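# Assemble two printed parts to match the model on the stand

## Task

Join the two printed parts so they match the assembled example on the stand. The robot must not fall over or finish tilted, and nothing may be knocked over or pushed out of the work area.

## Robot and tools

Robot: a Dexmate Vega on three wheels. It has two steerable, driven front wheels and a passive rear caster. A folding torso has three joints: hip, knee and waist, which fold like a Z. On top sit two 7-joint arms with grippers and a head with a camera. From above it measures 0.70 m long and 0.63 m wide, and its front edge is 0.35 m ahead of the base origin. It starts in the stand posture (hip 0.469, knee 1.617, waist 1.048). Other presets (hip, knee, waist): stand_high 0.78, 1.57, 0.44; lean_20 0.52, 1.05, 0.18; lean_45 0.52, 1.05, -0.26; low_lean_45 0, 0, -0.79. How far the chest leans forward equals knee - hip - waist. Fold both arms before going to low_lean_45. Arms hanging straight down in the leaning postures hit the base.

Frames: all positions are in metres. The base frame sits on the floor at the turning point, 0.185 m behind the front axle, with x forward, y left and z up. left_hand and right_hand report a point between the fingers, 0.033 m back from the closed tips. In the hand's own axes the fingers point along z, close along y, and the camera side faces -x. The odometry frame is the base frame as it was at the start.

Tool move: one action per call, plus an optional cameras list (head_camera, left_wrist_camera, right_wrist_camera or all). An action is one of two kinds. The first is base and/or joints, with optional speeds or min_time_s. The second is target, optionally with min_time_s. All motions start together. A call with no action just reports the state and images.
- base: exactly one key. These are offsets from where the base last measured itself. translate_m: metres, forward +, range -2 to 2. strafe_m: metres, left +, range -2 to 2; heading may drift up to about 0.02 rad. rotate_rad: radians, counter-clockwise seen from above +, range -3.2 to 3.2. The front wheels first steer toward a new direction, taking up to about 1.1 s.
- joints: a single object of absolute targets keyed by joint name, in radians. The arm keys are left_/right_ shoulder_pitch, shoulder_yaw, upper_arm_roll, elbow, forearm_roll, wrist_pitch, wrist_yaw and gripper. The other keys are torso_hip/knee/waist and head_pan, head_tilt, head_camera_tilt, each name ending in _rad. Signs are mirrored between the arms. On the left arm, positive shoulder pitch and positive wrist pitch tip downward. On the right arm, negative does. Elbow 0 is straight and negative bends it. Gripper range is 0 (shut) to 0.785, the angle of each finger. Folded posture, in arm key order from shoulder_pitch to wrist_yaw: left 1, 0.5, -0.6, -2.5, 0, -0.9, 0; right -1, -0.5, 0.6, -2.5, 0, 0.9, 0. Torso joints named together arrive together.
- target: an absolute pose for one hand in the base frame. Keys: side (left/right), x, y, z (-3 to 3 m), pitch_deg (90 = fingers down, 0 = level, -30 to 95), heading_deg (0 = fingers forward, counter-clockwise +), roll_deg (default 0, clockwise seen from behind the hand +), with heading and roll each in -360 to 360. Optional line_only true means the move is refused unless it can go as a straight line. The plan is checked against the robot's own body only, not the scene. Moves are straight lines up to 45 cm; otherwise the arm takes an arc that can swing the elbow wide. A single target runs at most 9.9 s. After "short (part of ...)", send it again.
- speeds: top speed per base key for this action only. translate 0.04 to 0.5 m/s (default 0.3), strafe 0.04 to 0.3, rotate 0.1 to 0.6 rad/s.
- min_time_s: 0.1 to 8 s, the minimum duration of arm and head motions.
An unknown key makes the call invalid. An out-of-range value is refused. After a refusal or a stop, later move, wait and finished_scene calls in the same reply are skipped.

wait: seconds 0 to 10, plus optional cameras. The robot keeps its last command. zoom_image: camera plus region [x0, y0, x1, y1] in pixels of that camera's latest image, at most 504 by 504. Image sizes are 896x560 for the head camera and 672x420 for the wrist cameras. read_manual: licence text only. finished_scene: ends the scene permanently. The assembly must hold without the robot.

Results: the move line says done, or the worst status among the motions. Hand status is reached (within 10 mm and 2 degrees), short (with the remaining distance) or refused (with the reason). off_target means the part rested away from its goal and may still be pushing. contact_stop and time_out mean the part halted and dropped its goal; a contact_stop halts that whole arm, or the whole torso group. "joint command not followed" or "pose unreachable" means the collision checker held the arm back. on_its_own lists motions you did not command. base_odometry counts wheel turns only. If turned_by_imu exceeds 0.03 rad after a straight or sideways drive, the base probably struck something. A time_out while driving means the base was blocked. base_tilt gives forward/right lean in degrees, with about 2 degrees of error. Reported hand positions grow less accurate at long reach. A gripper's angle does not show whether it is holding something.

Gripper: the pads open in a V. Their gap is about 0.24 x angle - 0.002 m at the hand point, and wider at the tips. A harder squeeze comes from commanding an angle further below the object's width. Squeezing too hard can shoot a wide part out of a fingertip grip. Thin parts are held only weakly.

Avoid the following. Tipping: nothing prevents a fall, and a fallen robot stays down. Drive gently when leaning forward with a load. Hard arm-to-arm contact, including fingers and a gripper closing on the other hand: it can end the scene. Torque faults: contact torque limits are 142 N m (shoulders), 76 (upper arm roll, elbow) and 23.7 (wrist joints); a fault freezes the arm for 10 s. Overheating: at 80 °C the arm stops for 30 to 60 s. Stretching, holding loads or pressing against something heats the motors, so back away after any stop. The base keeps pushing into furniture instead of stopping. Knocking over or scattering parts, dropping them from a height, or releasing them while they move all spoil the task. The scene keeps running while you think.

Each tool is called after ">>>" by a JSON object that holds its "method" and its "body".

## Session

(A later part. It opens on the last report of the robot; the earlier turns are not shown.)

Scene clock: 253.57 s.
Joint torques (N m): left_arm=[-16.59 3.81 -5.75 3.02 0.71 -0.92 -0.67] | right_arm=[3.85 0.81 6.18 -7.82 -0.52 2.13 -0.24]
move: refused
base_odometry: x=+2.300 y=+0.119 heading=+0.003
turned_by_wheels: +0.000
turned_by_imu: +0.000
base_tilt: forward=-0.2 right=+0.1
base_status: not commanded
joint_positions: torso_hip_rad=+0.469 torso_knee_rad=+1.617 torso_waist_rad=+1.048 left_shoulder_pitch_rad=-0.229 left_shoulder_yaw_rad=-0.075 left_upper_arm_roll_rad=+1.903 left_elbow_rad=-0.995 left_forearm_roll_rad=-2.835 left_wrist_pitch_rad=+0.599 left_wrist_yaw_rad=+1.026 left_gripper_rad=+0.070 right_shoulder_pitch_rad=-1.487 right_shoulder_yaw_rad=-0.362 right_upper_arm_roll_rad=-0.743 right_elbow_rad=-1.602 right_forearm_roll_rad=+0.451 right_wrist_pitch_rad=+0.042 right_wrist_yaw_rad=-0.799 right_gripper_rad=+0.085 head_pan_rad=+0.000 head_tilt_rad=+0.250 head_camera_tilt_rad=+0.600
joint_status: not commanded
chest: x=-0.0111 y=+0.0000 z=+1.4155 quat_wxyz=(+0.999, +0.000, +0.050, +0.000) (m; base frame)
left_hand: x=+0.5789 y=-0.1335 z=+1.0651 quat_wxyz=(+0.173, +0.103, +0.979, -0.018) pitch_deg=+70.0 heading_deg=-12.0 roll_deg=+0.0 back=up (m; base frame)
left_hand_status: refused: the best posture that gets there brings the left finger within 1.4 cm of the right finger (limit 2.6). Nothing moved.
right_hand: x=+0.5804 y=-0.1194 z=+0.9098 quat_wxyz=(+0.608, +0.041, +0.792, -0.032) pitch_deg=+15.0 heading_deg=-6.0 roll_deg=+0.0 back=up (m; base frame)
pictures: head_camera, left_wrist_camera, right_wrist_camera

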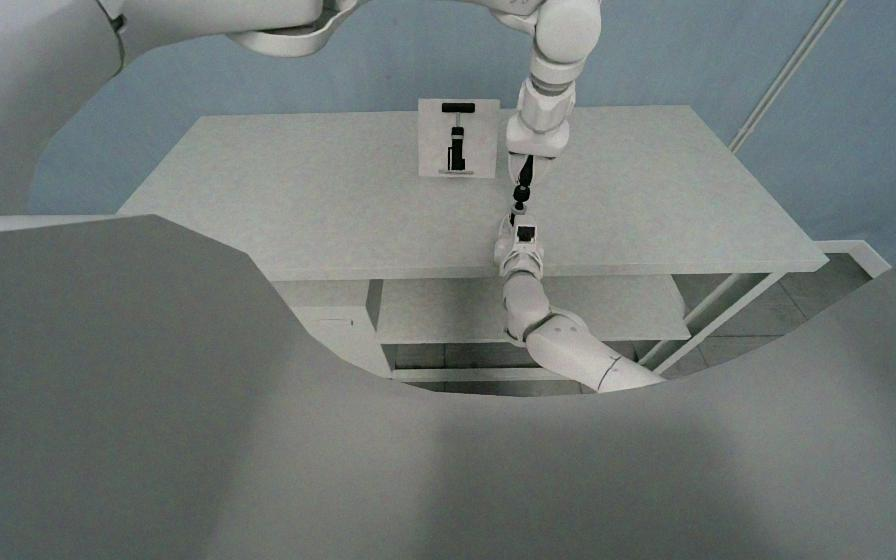

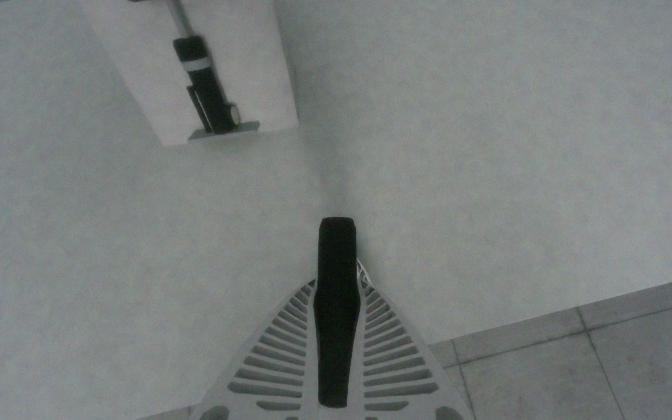

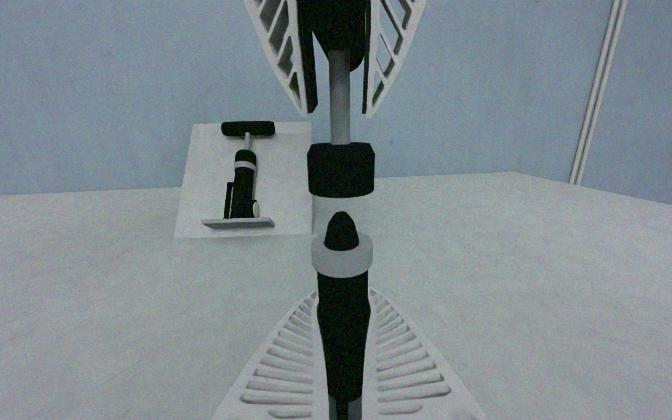

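>>> {"method": "move", "body": {"joints": {"left_shoulder_pitch_rad": -0.1844, "left_shoulder_yaw_rad": -0.075, "left_upper_arm_roll_rad": 1.8892, "left_elbow_rad": -0.9886, "left_forearm_roll_rad": -2.7865, "left_wrist_pitch_rad": 0.5887, "left_wrist_yaw_rad": 1.0192}, "min_time_s": 2, "cameras": ["all"]}}

>>> {"method": "zoom_image", "body": {"camera": "right_wrist_camera", "region": [270, 130, 420, 280]}}

>>> {"method": "zoom_image", "body": {"camera": "head_camera", "region": [460, 140, 580, 260]}}

Scene clock: 266.47 s.
Joint torques (N m): left_arm=[-15.89 2.41 -9.42 4.43 0.67 -0.72 -0.07] | right_arm=[4.62 0.97 6.89 -7.79 -0.69 1.42 -0.36]
move: done
base_odometry: x=+2.300 y=+0.119 heading=+0.003
turned_by_wheels: +0.000
turned_by_imu: -0.001
base_tilt: forward=-0.3 right=+0.1
base_status: not commanded
joint_positions: torso_hip_rad=+0.469 torso_knee_rad=+1.617 torso_waist_rad=+1.048 left_shoulder_pitch_rad=-0.188 left_shoulder_yaw_rad=-0.075 left_upper_arm_roll_rad=+1.891 left_elbow_rad=-0.989 left_forearm_roll_rad=-2.791 left_wrist_pitch_rad=+0.590 left_wrist_yaw_rad=+1.020 left_gripper_rad=+0.070 right_shoulder_pitch_rad=-1.487 right_shoulder_yaw_rad=-0.362 right_upper_arm_roll_rad=-0.743 right_elbow_rad=-1.602 right_forearm_roll_rad=+0.451 right_wrist_pitch_rad=+0.042 right_wrist_yaw_rad=-0.799 right_gripper_rad=+0.085 head_pan_rad=+0.000 head_tilt_rad=+0.250 head_camera_tilt_rad=+0.600
joint_status: all done
chest: x=-0.0111 y=+0.0000 z=+1.4155 quat_wxyz=(+0.999, +0.000, +0.050, +0.000) (m; base frame)
left_hand: x=+0.5786 y=-0.1334 z=+1.0485 quat_wxyz=(+0.173, +0.103, +0.979, -0.018) pitch_deg=+70.0 heading_deg=-11.9 roll_deg=+0.1 back=up (m; base frame)
right_hand: x=+0.5804 y=-0.1194 z=+0.9098 quat_wxyz=(+0.608, +0.041, +0.792, -0.032) pitch_deg=+15.0 heading_deg=-6.0 roll_deg=+0.0 back=up (m; base frame)
pictures: head_camera, left_wrist_camera, right_wrist_camera

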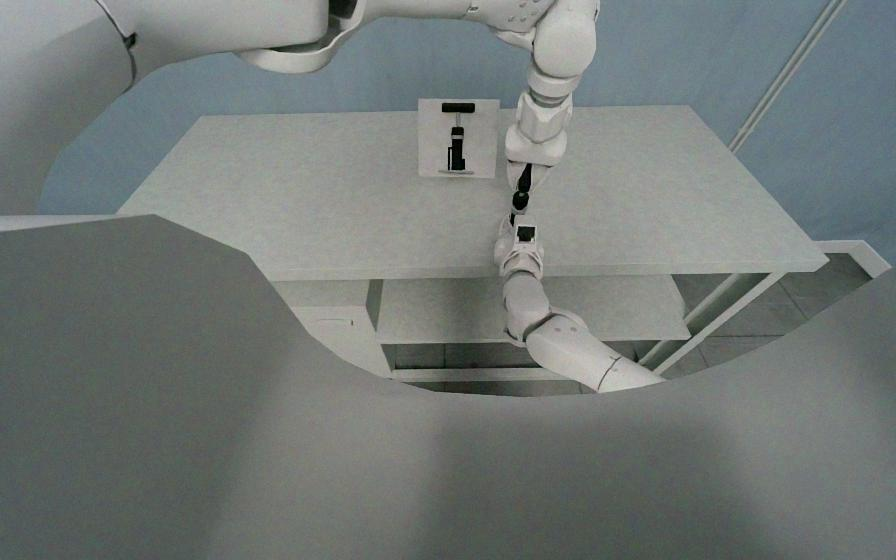

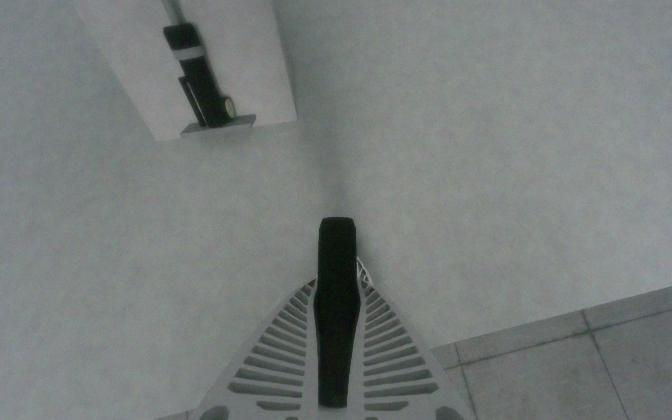

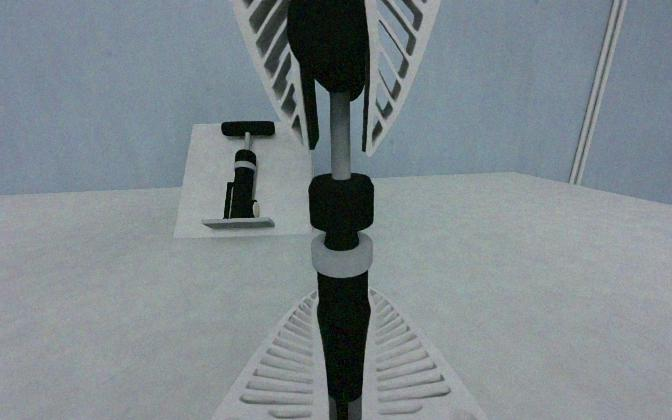

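Scaled by 3.360 from the camera's 672x420 image, which has a finer 960x600 frame.

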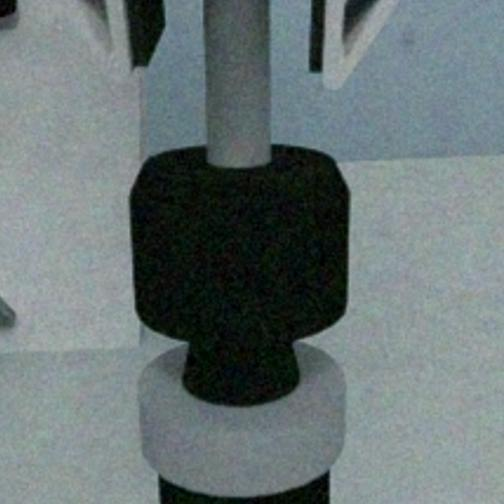

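Scaled by 4.200 from the camera's 896x560 image, which has a finer 960x600 frame.

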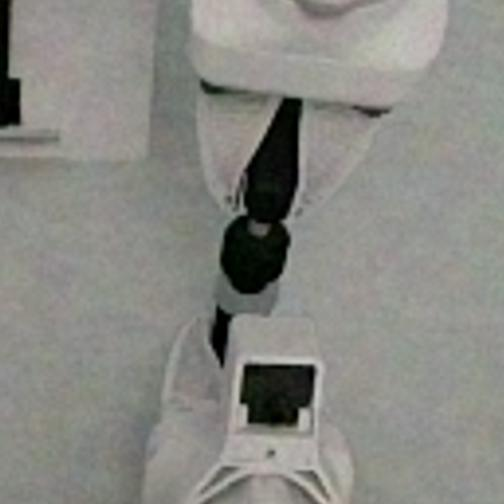

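>>> {"method": "move", "body": {"joints": {"left_shoulder_pitch_rad": -0.1584, "left_shoulder_yaw_rad": -0.075, "left_upper_arm_roll_rad": 1.8811, "left_elbow_rad": -0.9848, "left_forearm_roll_rad": -2.7582, "left_wrist_pitch_rad": 0.5828, "left_wrist_yaw_rad": 1.0152}, "min_time_s": 2, "cameras": ["all"]}}

>>> {"method": "zoom_image", "body": {"camera": "right_wrist_camera", "region": [270, 130, 420, 280]}}

>>> {"method": "zoom_image", "body": {"camera": "head_camera", "region": [460, 140, 580, 260]}}

Scene clock: 272.47 s.
Joint torques (N m): left_arm=[-16.66 1.92 -9.08 4.82 0.54 -0.54 -0.12] | right_arm=[4.06 1.6 7.01 -7.72 -0.73 1.68 -0.08]
move: done
base_odometry: x=+2.300 y=+0.119 heading=+0.003
turned_by_wheels: +0.000
turned_by_imu: -0.001
base_tilt: forward=-0.3 right=+0.1
base_status: not commanded
joint_positions: torso_hip_rad=+0.469 torso_knee_rad=+1.617 torso_waist_rad=+1.048 left_shoulder_pitch_rad=-0.161 left_shoulder_yaw_rad=-0.075 left_upper_arm_roll_rad=+1.882 left_elbow_rad=-0.985 left_forearm_roll_rad=-2.761 left_wrist_pitch_rad=+0.584 left_wrist_yaw_rad=+1.016 left_gripper_rad=+0.070 right_shoulder_pitch_rad=-1.487 right_shoulder_yaw_rad=-0.362 right_upper_arm_roll_rad=-0.743 right_elbow_rad=-1.602 right_forearm_roll_rad=+0.451 right_wrist_pitch_rad=+0.042 right_wrist_yaw_rad=-0.799 right_gripper_rad=+0.085 head_pan_rad=+0.000 head_tilt_rad=+0.250 head_camera_tilt_rad=+0.600
joint_status: all done
chest: x=-0.0111 y=+0.0000 z=+1.4155 quat_wxyz=(+0.999, +0.000, +0.050, +0.000) (m; base frame)
left_hand: x=+0.5782 y=-0.1334 z=+1.0375 quat_wxyz=(+0.173, +0.103, +0.979, -0.018) pitch_deg=+70.0 heading_deg=-11.9 roll_deg=+0.1 back=up (m; base frame)
right_hand: x=+0.5804 y=-0.1194 z=+0.9098 quat_wxyz=(+0.608, +0.041, +0.792, -0.032) pitch_deg=+15.0 heading_deg=-6.0 roll_deg=+0.0 back=up (m; base frame)
pictures: head_camera, left_wrist_camera, right_wrist_camera

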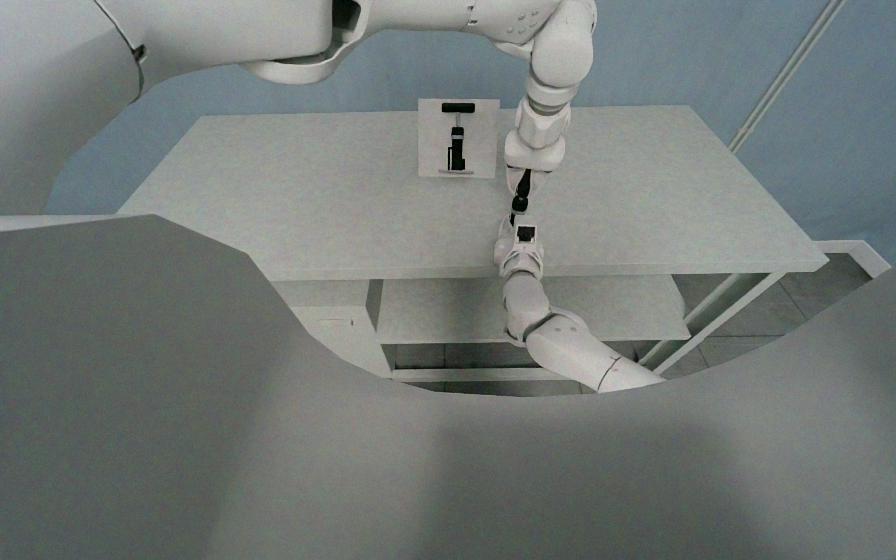

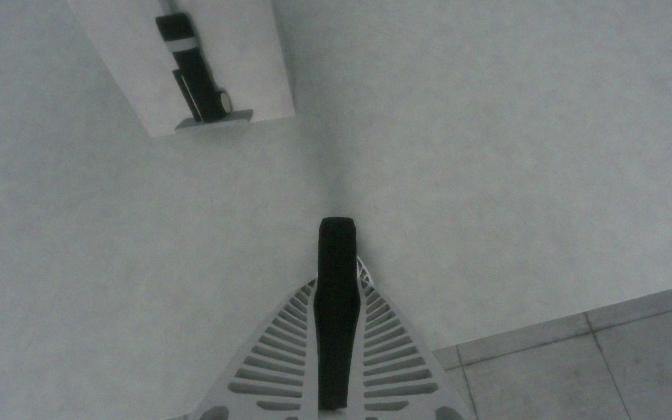

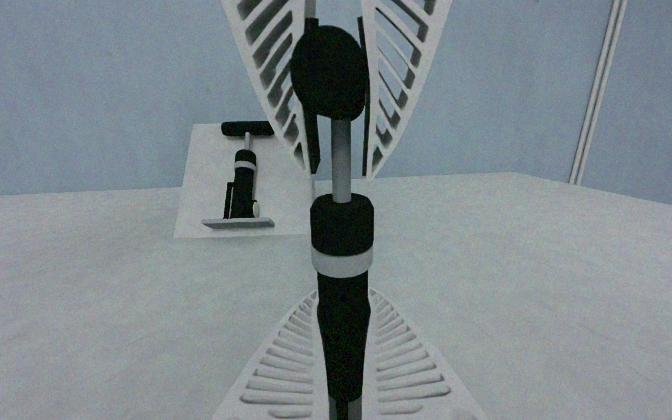

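Scaled by 3.360 from the camera's 672x420 image, which has a finer 960x600 frame.

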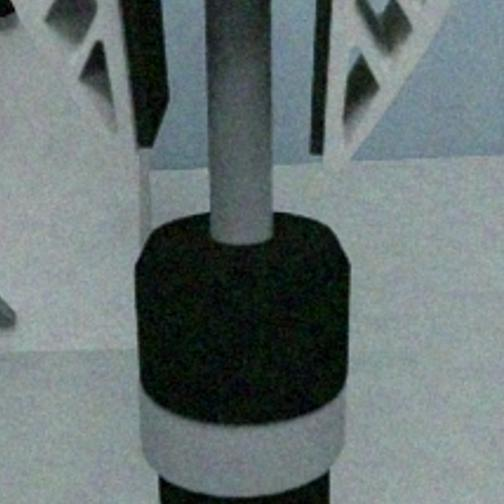

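Scaled by 4.200 from the camera's 896x560 image, which has a finer 960x600 frame.

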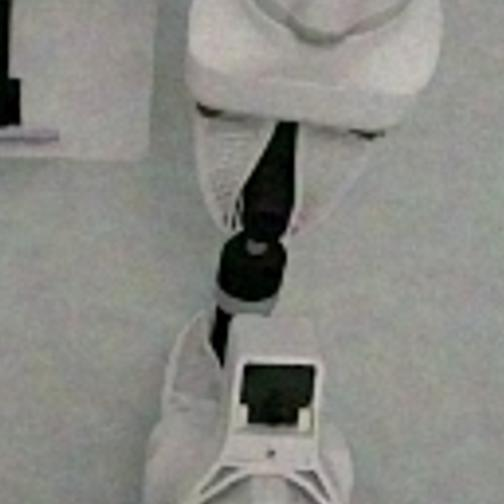

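>>> {"method": "move", "body": {"joints": {"left_shoulder_pitch_rad": -0.1522, "left_shoulder_yaw_rad": -0.075, "left_upper_arm_roll_rad": 1.8792, "left_elbow_rad": -0.9839, "left_forearm_roll_rad": -2.7515, "left_wrist_pitch_rad": 0.5813, "left_wrist_yaw_rad": 1.0142}, "min_time_s": 1.5, "cameras": ["all"]}}

>>> {"method": "zoom_image", "body": {"camera": "right_wrist_camera", "region": [270, 130, 420, 280]}}

>>> {"method": "zoom_image", "body": {"camera": "right_wrist_camera", "region": [230, 0, 450, 200]}}

Scene clock: 277.30 s.
Joint torques (N m): left_arm=[-9.03 3.43 -5.7 4.52 0.39 -0.51 -0.24] | right_arm=[4.42 1.51 6.64 -7.34 -0.9 0.9 -0.13]
move: done
base_odometry: x=+2.300 y=+0.119 heading=+0.003
turned_by_wheels: +0.000
turned_by_imu: -0.001
base_tilt: forward=-0.2 right=+0.0
base_status: not commanded
joint_positions: torso_hip_rad=+0.469 torso_knee_rad=+1.617 torso_waist_rad=+1.048 left_shoulder_pitch_rad=-0.153 left_shoulder_yaw_rad=-0.075 left_upper_arm_roll_rad=+1.879 left_elbow_rad=-0.984 left_forearm_roll_rad=-2.752 left_wrist_pitch_rad=+0.582 left_wrist_yaw_rad=+1.014 left_gripper_rad=+0.070 right_shoulder_pitch_rad=-1.487 right_shoulder_yaw_rad=-0.362 right_upper_arm_roll_rad=-0.743 right_elbow_rad=-1.602 right_forearm_roll_rad=+0.451 right_wrist_pitch_rad=+0.042 right_wrist_yaw_rad=-0.799 right_gripper_rad=+0.085 head_pan_rad=+0.000 head_tilt_rad=+0.250 head_camera_tilt_rad=+0.600
joint_status: all done
chest: x=-0.0111 y=+0.0000 z=+1.4155 quat_wxyz=(+0.999, +0.000, +0.050, +0.000) (m; base frame)
left_hand: x=+0.5782 y=-0.1336 z=+1.0347 quat_wxyz=(+0.173, +0.103, +0.979, -0.018) pitch_deg=+70.0 heading_deg=-12.0 roll_deg=+0.0 back=up (m; base frame)
right_hand: x=+0.5804 y=-0.1195 z=+0.9098 quat_wxyz=(+0.608, +0.041, +0.792, -0.032) pitch_deg=+15.0 heading_deg=-6.0 roll_deg=+0.0 back=up (m; base frame)
pictures: head_camera, left_wrist_camera, right_wrist_camera

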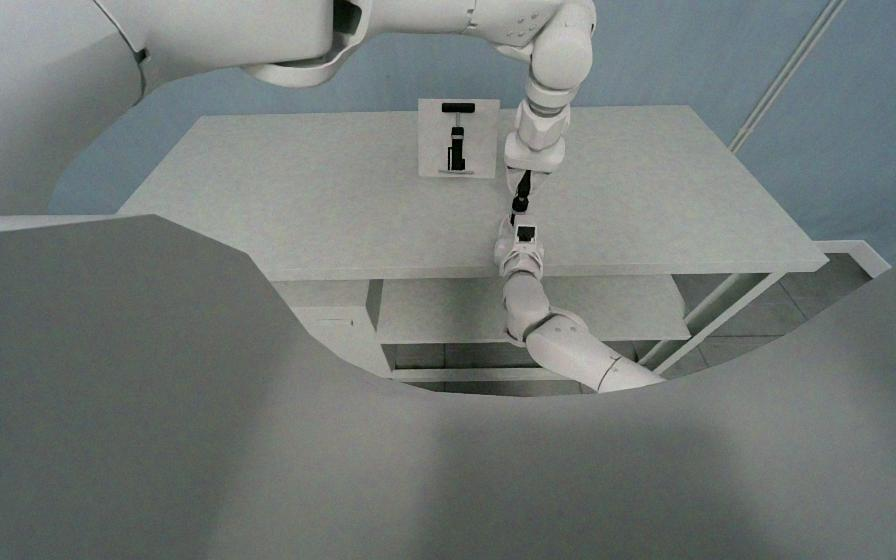

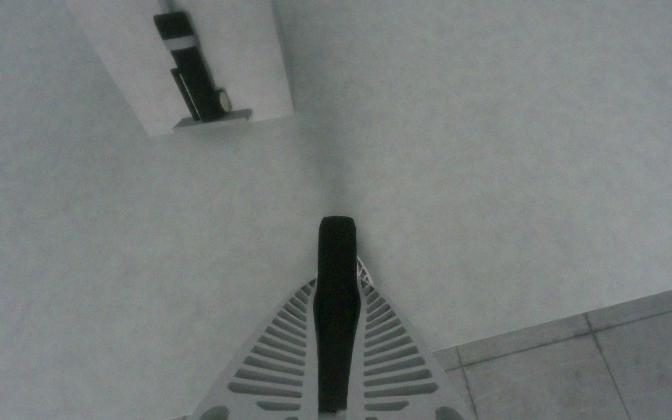

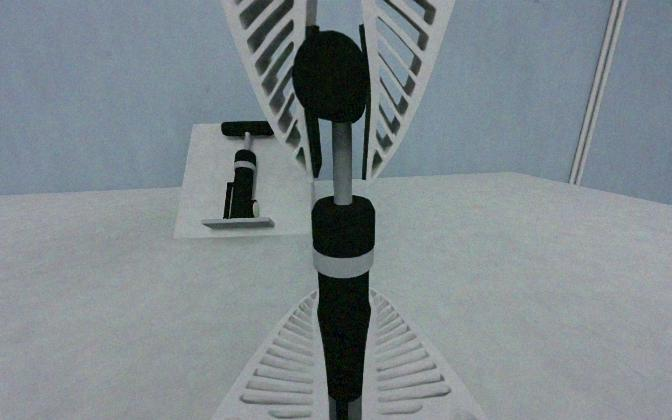

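Scaled by 3.360 from the camera's 672x420 image, which has a finer 960x600 frame.

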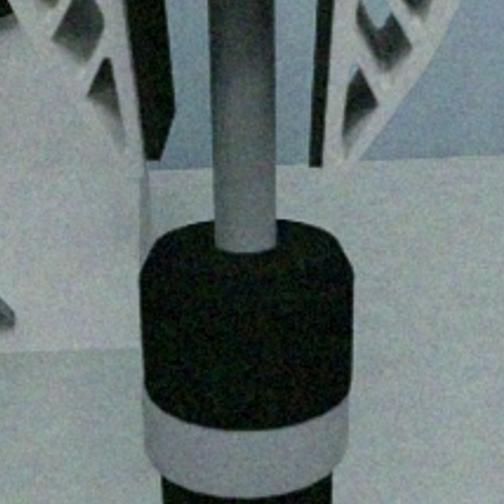

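Scaled by 2.291 from the camera's 672x420 image, which has a finer 960x600 frame.

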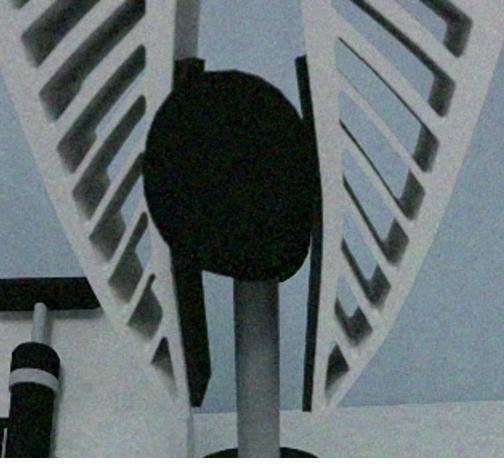

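>>> {"method": "move", "body": {"joints": {"left_shoulder_pitch_rad": -0.1552, "left_shoulder_yaw_rad": -0.075, "left_upper_arm_roll_rad": 1.8801, "left_elbow_rad": -0.9844, "left_forearm_roll_rad": -2.7547, "left_wrist_pitch_rad": 0.582, "left_wrist_yaw_rad": 1.0147}, "min_time_s": 1, "cameras": ["right_wrist_camera"]}}

>>> {"method": "zoom_image", "body": {"camera": "right_wrist_camera", "region": [270, 130, 420, 280]}}

Scene clock: 279.90 s.
Joint torques (N m): left_arm=[-26.93 0.66 -4.75 1.95 -0.43 -0.29 0.59] | right_arm=[5.92 0.78 6.2 -7.22 -0.36 2.62 0.02]
move: done
base_odometry: x=+2.300 y=+0.119 heading=+0.003
turned_by_wheels: +0.000
turned_by_imu: -0.001
base_tilt: forward=-0.3 right=+0.1
base_status: not commanded
joint_positions: torso_hip_rad=+0.469 torso_knee_rad=+1.617 torso_waist_rad=+1.048 left_shoulder_pitch_rad=-0.154 left_shoulder_yaw_rad=-0.075 left_upper_arm_roll_rad=+1.880 left_elbow_rad=-0.984 left_forearm_roll_rad=-2.754 left_wrist_pitch_rad=+0.582 left_wrist_yaw_rad=+1.015 left_gripper_rad=+0.070 right_shoulder_pitch_rad=-1.487 right_shoulder_yaw_rad=-0.362 right_upper_arm_roll_rad=-0.743 right_elbow_rad=-1.602 right_forearm_roll_rad=+0.451 right_wrist_pitch_rad=+0.042 right_wrist_yaw_rad=-0.799 right_gripper_rad=+0.085 head_pan_rad=+0.000 head_tilt_rad=+0.250 head_camera_tilt_rad=+0.600
joint_status: all done
chest: x=-0.0111 y=+0.0000 z=+1.4155 quat_wxyz=(+0.999, +0.000, +0.050, +0.000) (m; base frame)
left_hand: x=+0.5780 y=-0.1336 z=+1.0351 quat_wxyz=(+0.173, +0.103, +0.979, -0.018) pitch_deg=+70.0 heading_deg=-12.1 roll_deg=-0.1 back=up (m; base frame)
right_hand: x=+0.5804 y=-0.1195 z=+0.9098 quat_wxyz=(+0.608, +0.041, +0.792, -0.032) pitch_deg=+15.0 heading_deg=-6.0 roll_deg=+0.0 back=up (m; base frame)
pictures: right_wrist_camera

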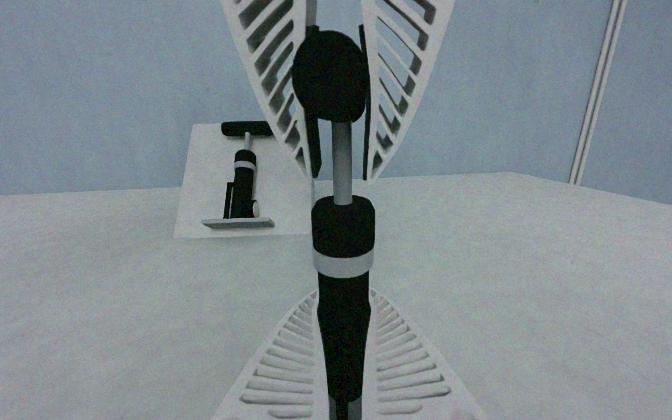

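Scaled by 3.360 from the camera's 672x420 image, which has a finer 960x600 frame.

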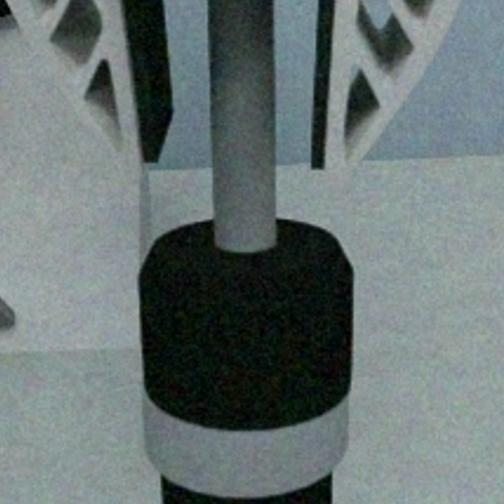

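>>> {"method": "move", "body": {"joints": {"left_gripper_rad": 0.13}, "min_time_s": 1}}

>>> {"method": "move", "body": {"joints": {"left_gripper_rad": 0.26}, "min_time_s": 1, "cameras": ["all"]}}

>>> {"method": "zoom_image", "body": {"camera": "right_wrist_camera", "region": [230, 0, 450, 220]}}

>>> {"method": "zoom_image", "body": {"camera": "right_wrist_camera", "region": [270, 130, 420, 280]}}

>>> {"method": "zoom_image", "body": {"camera": "left_wrist_camera", "region": [255, 210, 425, 420]}}

Scene clock: 280.93 s.
Joint torques (N m): left_arm=[-28.02 3.12 -5.52 1.07 -0.05 -1.11 0.47] | right_arm=[4.96 -0.56 7.3 -8.96 -0.29 0.76 -0.23]
move: done
base_odometry: x=+2.300 y=+0.119 heading=+0.003
turned_by_wheels: +0.000
turned_by_imu: +0.000
base_tilt: forward=-0.3 right=+0.4
base_status: not commanded
joint_positions: torso_hip_rad=+0.469 torso_knee_rad=+1.617 torso_waist_rad=+1.048 left_shoulder_pitch_rad=-0.155 left_shoulder_yaw_rad=-0.075 left_upper_arm_roll_rad=+1.880 left_elbow_rad=-0.984 left_forearm_roll_rad=-2.755 left_wrist_pitch_rad=+0.582 left_wrist_yaw_rad=+1.015 left_gripper_rad=+0.130 right_shoulder_pitch_rad=-1.487 right_shoulder_yaw_rad=-0.362 right_upper_arm_roll_rad=-0.743 right_elbow_rad=-1.602 right_forearm_roll_rad=+0.451 right_wrist_pitch_rad=+0.042 right_wrist_yaw_rad=-0.799 right_gripper_rad=+0.085 head_pan_rad=+0.000 head_tilt_rad=+0.250 head_camera_tilt_rad=+0.600
joint_status: all done
chest: x=-0.0111 y=+0.0000 z=+1.4155 quat_wxyz=(+0.999, +0.000, +0.050, +0.000) (m; base frame)
left_hand: x=+0.5780 y=-0.1336 z=+1.0352 quat_wxyz=(+0.173, +0.103, +0.979, -0.018) pitch_deg=+70.0 heading_deg=-12.0 roll_deg=-0.1 back=up (m; base frame)
right_hand: x=+0.5804 y=-0.1195 z=+0.9098 quat_wxyz=(+0.608, +0.041, +0.792, -0.032) pitch_deg=+15.0 heading_deg=-6.0 roll_deg=+0.0 back=up (m; base frame)
pictures: none

Scene clock: 281.53 s.
Joint torques (N m): left_arm=[-27.06 3.89 -5.01 3.02 -0.21 -0.15 0.43] | right_arm=[2.71 0.25 7.28 -7.94 -0.79 1.24 -0.34]
move: done
base_odometry: x=+2.300 y=+0.119 heading=+0.003
turned_by_wheels: +0.000
turned_by_imu: +0.000
base_tilt: forward=-0.2 right=+0.3
base_status: not commanded
joint_positions: torso_hip_rad=+0.469 torso_knee_rad=+1.617 torso_waist_rad=+1.048 left_shoulder_pitch_rad=-0.155 left_shoulder_yaw_rad=-0.075 left_upper_arm_roll_rad=+1.880 left_elbow_rad=-0.984 left_forearm_roll_rad=-2.755 left_wrist_pitch_rad=+0.582 left_wrist_yaw_rad=+1.015 left_gripper_rad=+0.260 right_shoulder_pitch_rad=-1.487 right_shoulder_yaw_rad=-0.362 right_upper_arm_roll_rad=-0.743 right_elbow_rad=-1.602 right_forearm_roll_rad=+0.451 right_wrist_pitch_rad=+0.042 right_wrist_yaw_rad=-0.799 right_gripper_rad=+0.085 head_pan_rad=+0.000 head_tilt_rad=+0.250 head_camera_tilt_rad=+0.600
joint_status: all done
chest: x=-0.0111 y=+0.0000 z=+1.4155 quat_wxyz=(+0.999, +0.000, +0.050, +0.000) (m; base frame)
left_hand: x=+0.5780 y=-0.1336 z=+1.0352 quat_wxyz=(+0.173, +0.103, +0.979, -0.018) pitch_deg=+70.0 heading_deg=-12.0 roll_deg=-0.1 back=up (m; base frame)
right_hand: x=+0.5804 y=-0.1195 z=+0.9098 quat_wxyz=(+0.608, +0.041, +0.792, -0.032) pitch_deg=+15.0 heading_deg=-6.0 roll_deg=+0.0 back=up (m; base frame)
pictures: head_camera, left_wrist_camera, right_wrist_camera

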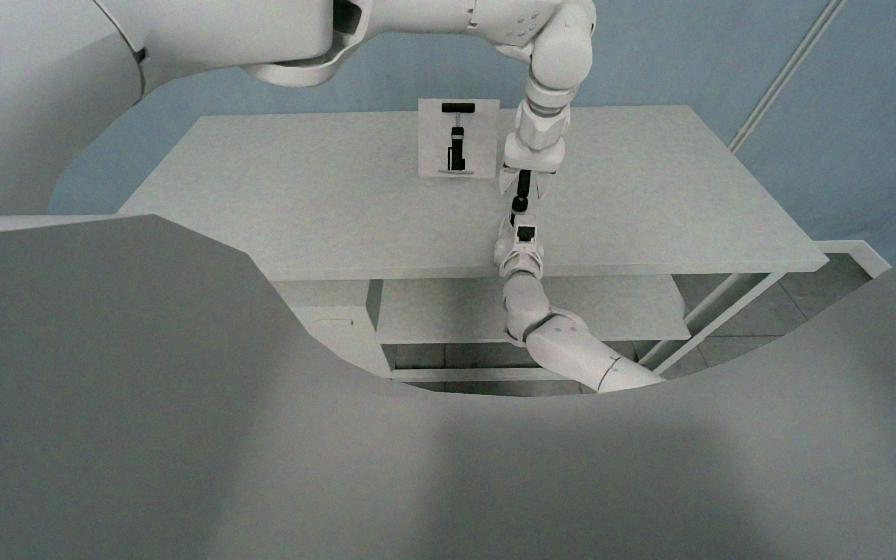

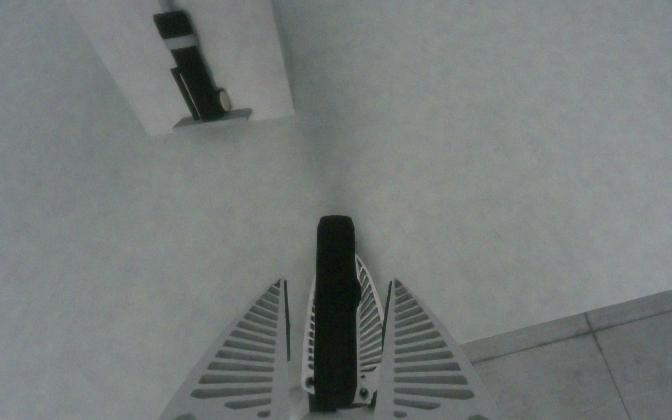

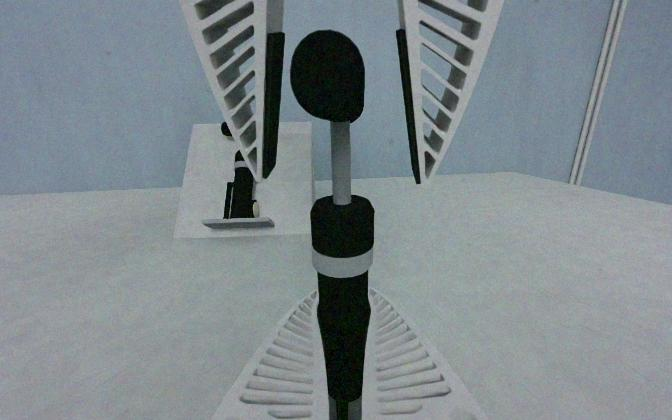

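Scaled by 2.291 from the camera's 672x420 image, which has a finer 960x600 frame.

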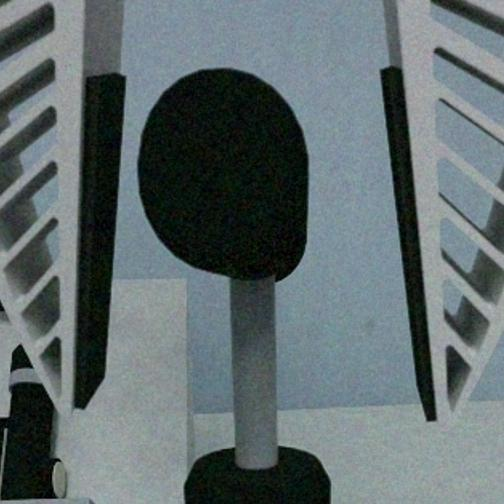

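Scaled by 3.360 from the camera's 672x420 image, which has a finer 960x600 frame.

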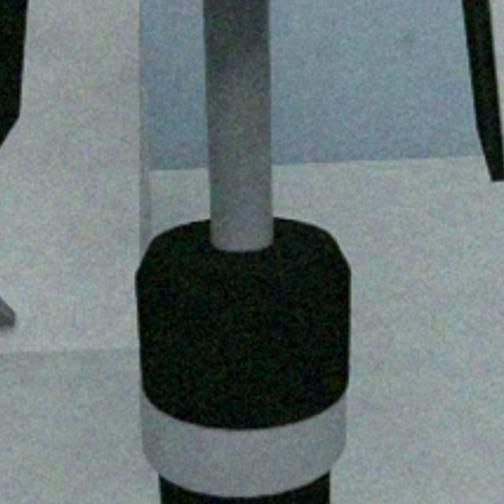

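Scaled by 2.400 from the camera's 672x420 image, which has a finer 960x600 frame.

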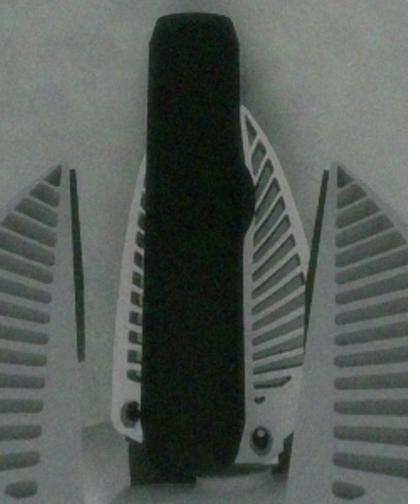

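>>> {"method": "move", "body": {"target": {"side": "left", "x": 0.578, "y": -0.133, "z": 1.14, "pitch_deg": 70, "heading_deg": -12, "line_only": true}, "min_time_s": 2.5, "cameras": ["all"]}}

>>> {"method": "zoom_image", "body": {"camera": "right_wrist_camera", "region": [230, 0, 450, 220]}}

>>> {"method": "zoom_image", "body": {"camera": "left_wrist_camera", "region": [255, 210, 425, 420]}}

>>> {"method": "zoom_image", "body": {"camera": "head_camera", "region": [440, 90, 600, 270]}}

Scene clock: 286.47 s.
Joint torques (N m): left_arm=[-29.16 1.08 -6.86 2.27 0.08 -0.8 0.49] | right_arm=[6.66 0.89 5.89 -7.82 -0.73 0.52 -0.23]
move: refused
base_odometry: x=+2.300 y=+0.119 heading=+0.003
turned_by_wheels: +0.000
turned_by_imu: -0.001
base_tilt: forward=-0.4 right=+0.1
base_status: not commanded
joint_positions: torso_hip_rad=+0.469 torso_knee_rad=+1.617 torso_waist_rad=+1.048 left_shoulder_pitch_rad=-0.155 left_shoulder_yaw_rad=-0.075 left_upper_arm_roll_rad=+1.880 left_elbow_rad=-0.984 left_forearm_roll_rad=-2.755 left_wrist_pitch_rad=+0.582 left_wrist_yaw_rad=+1.015 left_gripper_rad=+0.260 right_shoulder_pitch_rad=-1.487 right_shoulder_yaw_rad=-0.362 right_upper_arm_roll_rad=-0.743 right_elbow_rad=-1.602 right_forearm_roll_rad=+0.451 right_wrist_pitch_rad=+0.042 right_wrist_yaw_rad=-0.799 right_gripper_rad=+0.085 head_pan_rad=+0.000 head_tilt_rad=+0.250 head_camera_tilt_rad=+0.600
joint_status: not commanded
chest: x=-0.0111 y=+0.0000 z=+1.4155 quat_wxyz=(+0.999, +0.000, +0.050, +0.000) (m; base frame)
left_hand: x=+0.5780 y=-0.1336 z=+1.0352 quat_wxyz=(+0.173, +0.103, +0.979, -0.018) pitch_deg=+70.0 heading_deg=-12.0 roll_deg=-0.1 back=up (m; base frame)
left_hand_status: refused: the arm stands too near the robot already: the left finger within 1.0 cm of the right finger (limit 2.0). Nothing moved. Move it clear with "joints".
right_hand: x=+0.5804 y=-0.1195 z=+0.9098 quat_wxyz=(+0.608, +0.041, +0.792, -0.032) pitch_deg=+15.0 heading_deg=-6.0 roll_deg=+0.0 back=up (m; base frame)
pictures: head_camera, left_wrist_camera, right_wrist_camera

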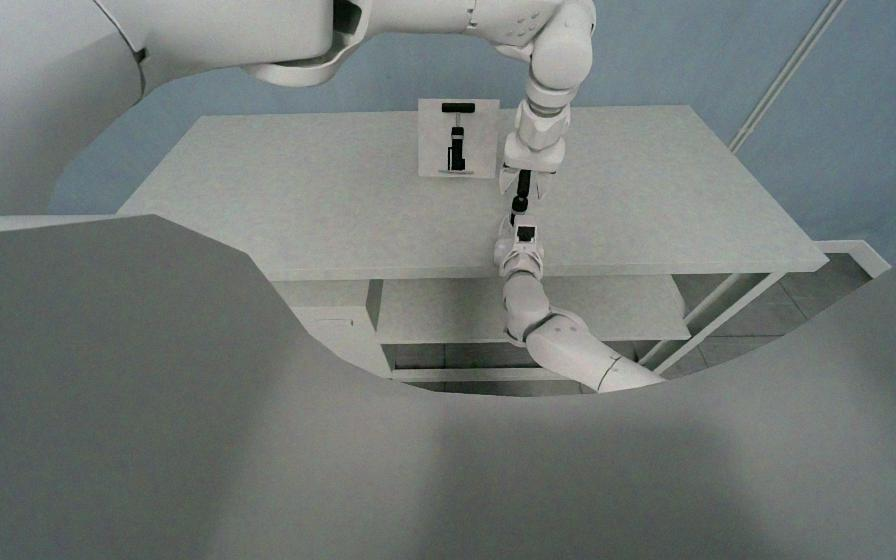

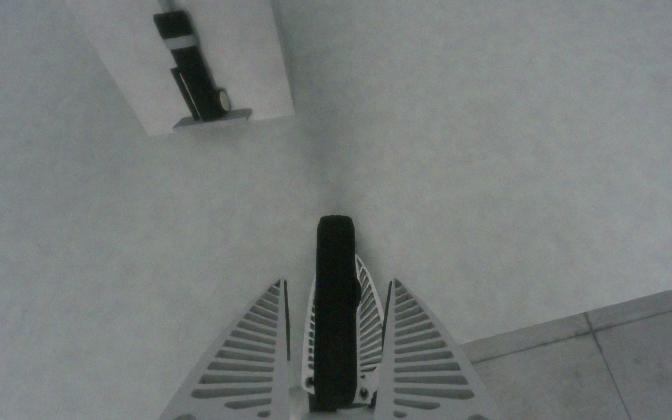

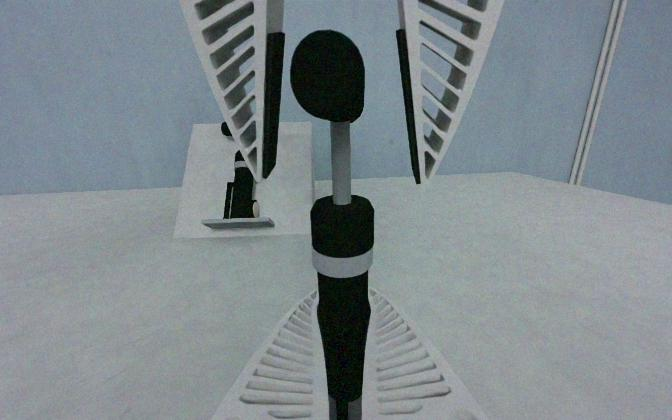

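Scaled by 2.291 from the camera's 672x420 image, which has a finer 960x600 frame.

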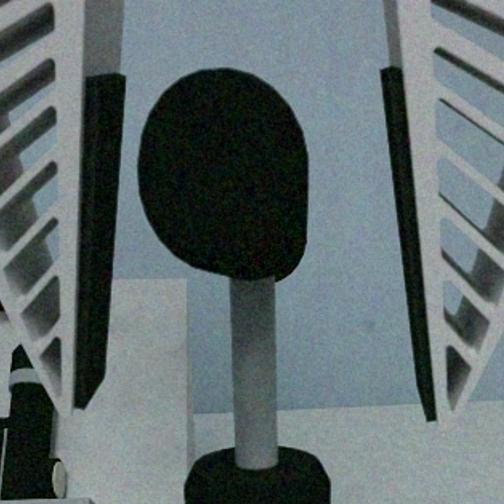

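Scaled by 2.400 from the camera's 672x420 image, which has a finer 960x600 frame.

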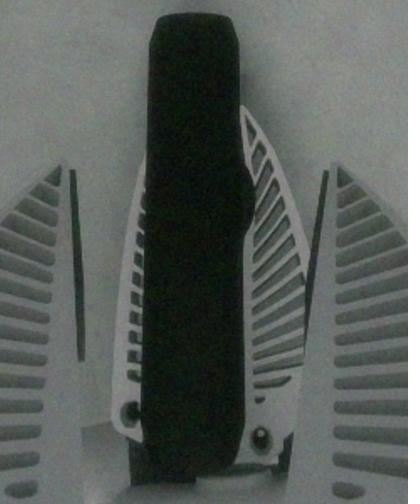

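Scaled by 2.800 from the camera's 896x560 image, which has a finer 960x600 frame.

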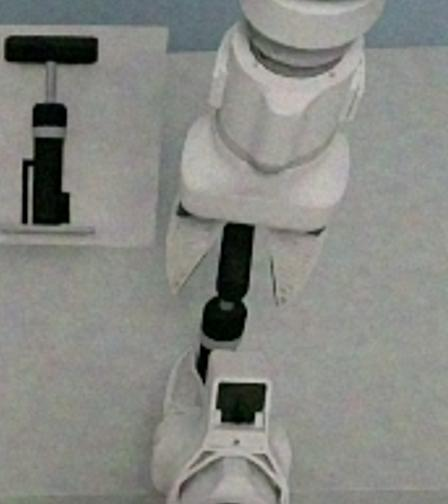

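>>> {"method": "move", "body": {"joints": {"left_shoulder_pitch_rad": -0.229, "left_shoulder_yaw_rad": -0.075, "left_upper_arm_roll_rad": 1.903, "left_elbow_rad": -0.995, "left_forearm_roll_rad": -2.835, "left_wrist_pitch_rad": 0.599, "left_wrist_yaw_rad": 1.026}, "min_time_s": 2, "cameras": ["right_wrist_camera", "left_wrist_camera"]}}

>>> {"method": "move", "body": {"target": {"side": "left", "x": 0.578, "y": -0.134, "z": 1.13, "pitch_deg": 70, "heading_deg": -14, "line_only": true}, "min_time_s": 2.5, "cameras": ["all"]}}

Scene clock: 290.40 s.
Joint torques (N m): left_arm=[-29.56 2.89 -6.22 1.7 -0.27 -0.55 0.48] | right_arm=[4.51 0.44 7.46 -9.68 -0.78 1.99 0.09]
move: done
base_odometry: x=+2.300 y=+0.119 heading=+0.003
turned_by_wheels: +0.000
turned_by_imu: -0.001
base_tilt: forward=-0.4 right=+0.3
base_status: not commanded
joint_positions: torso_hip_rad=+0.469 torso_knee_rad=+1.617 torso_waist_rad=+1.048 left_shoulder_pitch_rad=-0.224 left_shoulder_yaw_rad=-0.075 left_upper_arm_roll_rad=+1.901 left_elbow_rad=-0.994 left_forearm_roll_rad=-2.830 left_wrist_pitch_rad=+0.598 left_wrist_yaw_rad=+1.025 left_gripper_rad=+0.260 right_shoulder_pitch_rad=-1.487 right_shoulder_yaw_rad=-0.362 right_upper_arm_roll_rad=-0.743 right_elbow_rad=-1.602 right_forearm_roll_rad=+0.451 right_wrist_pitch_rad=+0.042 right_wrist_yaw_rad=-0.799 right_gripper_rad=+0.085 head_pan_rad=+0.000 head_tilt_rad=+0.250 head_camera_tilt_rad=+0.600
joint_status: all done
chest: x=-0.0111 y=+0.0000 z=+1.4155 quat_wxyz=(+0.999, +0.000, +0.050, +0.000) (m; base frame)
left_hand: x=+0.5788 y=-0.1339 z=+1.0634 quat_wxyz=(+0.173, +0.103, +0.979, -0.019) pitch_deg=+70.0 heading_deg=-12.1 roll_deg=-0.2 back=up (m; base frame)
right_hand: x=+0.5804 y=-0.1195 z=+0.9098 quat_wxyz=(+0.608, +0.041, +0.792, -0.032) pitch_deg=+15.0 heading_deg=-6.0 roll_deg=+0.0 back=up (m; base frame)
pictures: left_wrist_camera, right_wrist_camera

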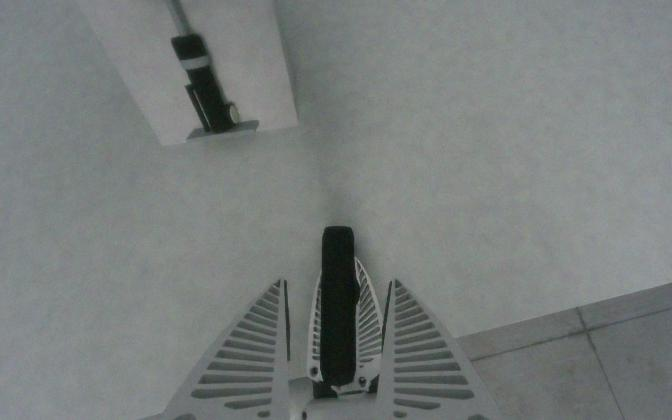

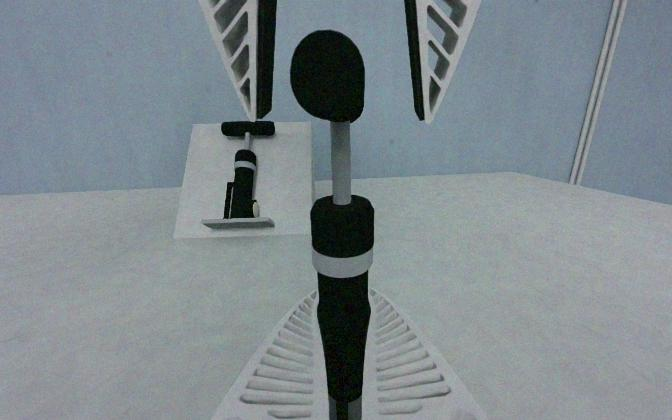

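Scene clock: 293.40 s.
Joint torques (N m): left_arm=[-26.81 7.29 -9.23 4.36 -0.25 0.36 0.59] | right_arm=[5.93 0.25 5.99 -8.32 -0.28 1.16 -0.4]
move: done
base_odometry: x=+2.300 y=+0.119 heading=+0.003
turned_by_wheels: +0.000
turned_by_imu: -0.001
base_tilt: forward=-0.3 right=+0.2
base_status: not commanded
joint_positions: torso_hip_rad=+0.469 torso_knee_rad=+1.617 torso_waist_rad=+1.048 left_shoulder_pitch_rad=-0.320 left_shoulder_yaw_rad=-0.060 left_upper_arm_roll_rad=+1.853 left_elbow_rad=-0.983 left_forearm_roll_rad=-2.910 left_wrist_pitch_rad=+0.701 left_wrist_yaw_rad=+1.085 left_gripper_rad=+0.260 right_shoulder_pitch_rad=-1.487 right_shoulder_yaw_rad=-0.362 right_upper_arm_roll_rad=-0.743 right_elbow_rad=-1.602 right_forearm_roll_rad=+0.451 right_wrist_pitch_rad=+0.042 right_wrist_yaw_rad=-0.799 right_gripper_rad=+0.085 head_pan_rad=+0.000 head_tilt_rad=+0.250 head_camera_tilt_rad=+0.600
joint_status: not commanded
chest: x=-0.0111 y=+0.0000 z=+1.4155 quat_wxyz=(+0.999, +0.000, +0.050, +0.000) (m; base frame)
left_hand: x=+0.5779 y=-0.1340 z=+1.1271 quat_wxyz=(+0.172, +0.119, +0.978, -0.021) pitch_deg=+70.0 heading_deg=-13.9 roll_deg=+0.0 back=up (m; base frame)
left_hand_status: reached (straight line, planned for 2.5 s): 3 mm and 0.1 deg off.
right_hand: x=+0.5804 y=-0.1195 z=+0.9098 quat_wxyz=(+0.608, +0.041, +0.792, -0.032) pitch_deg=+15.0 heading_deg=-6.0 roll_deg=+0.0 back=up (m; base frame)
pictures: head_camera, left_wrist_camera, right_wrist_camera

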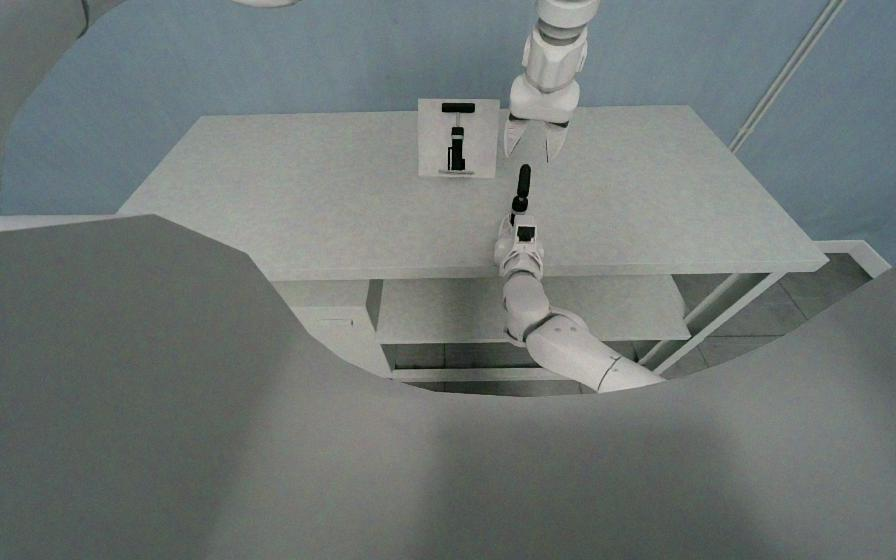

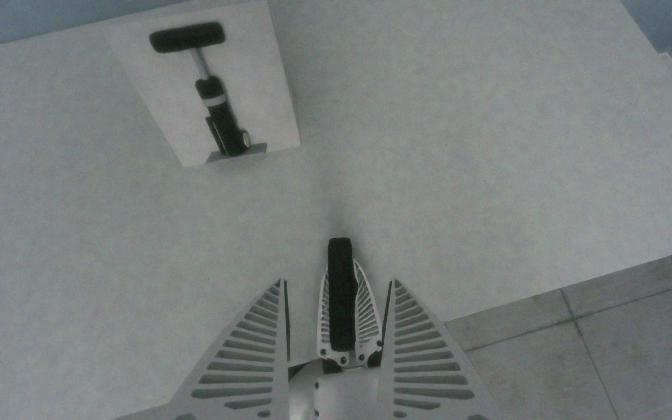

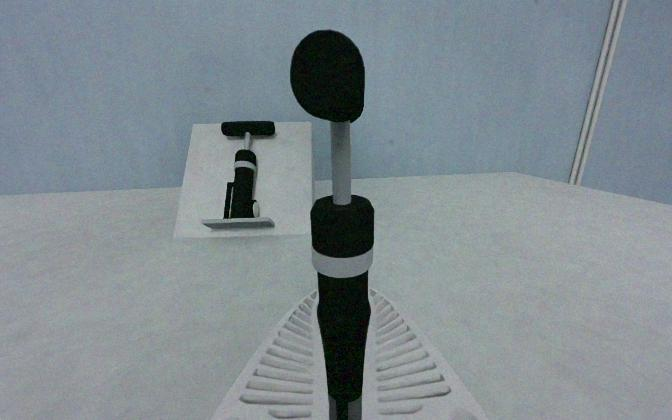

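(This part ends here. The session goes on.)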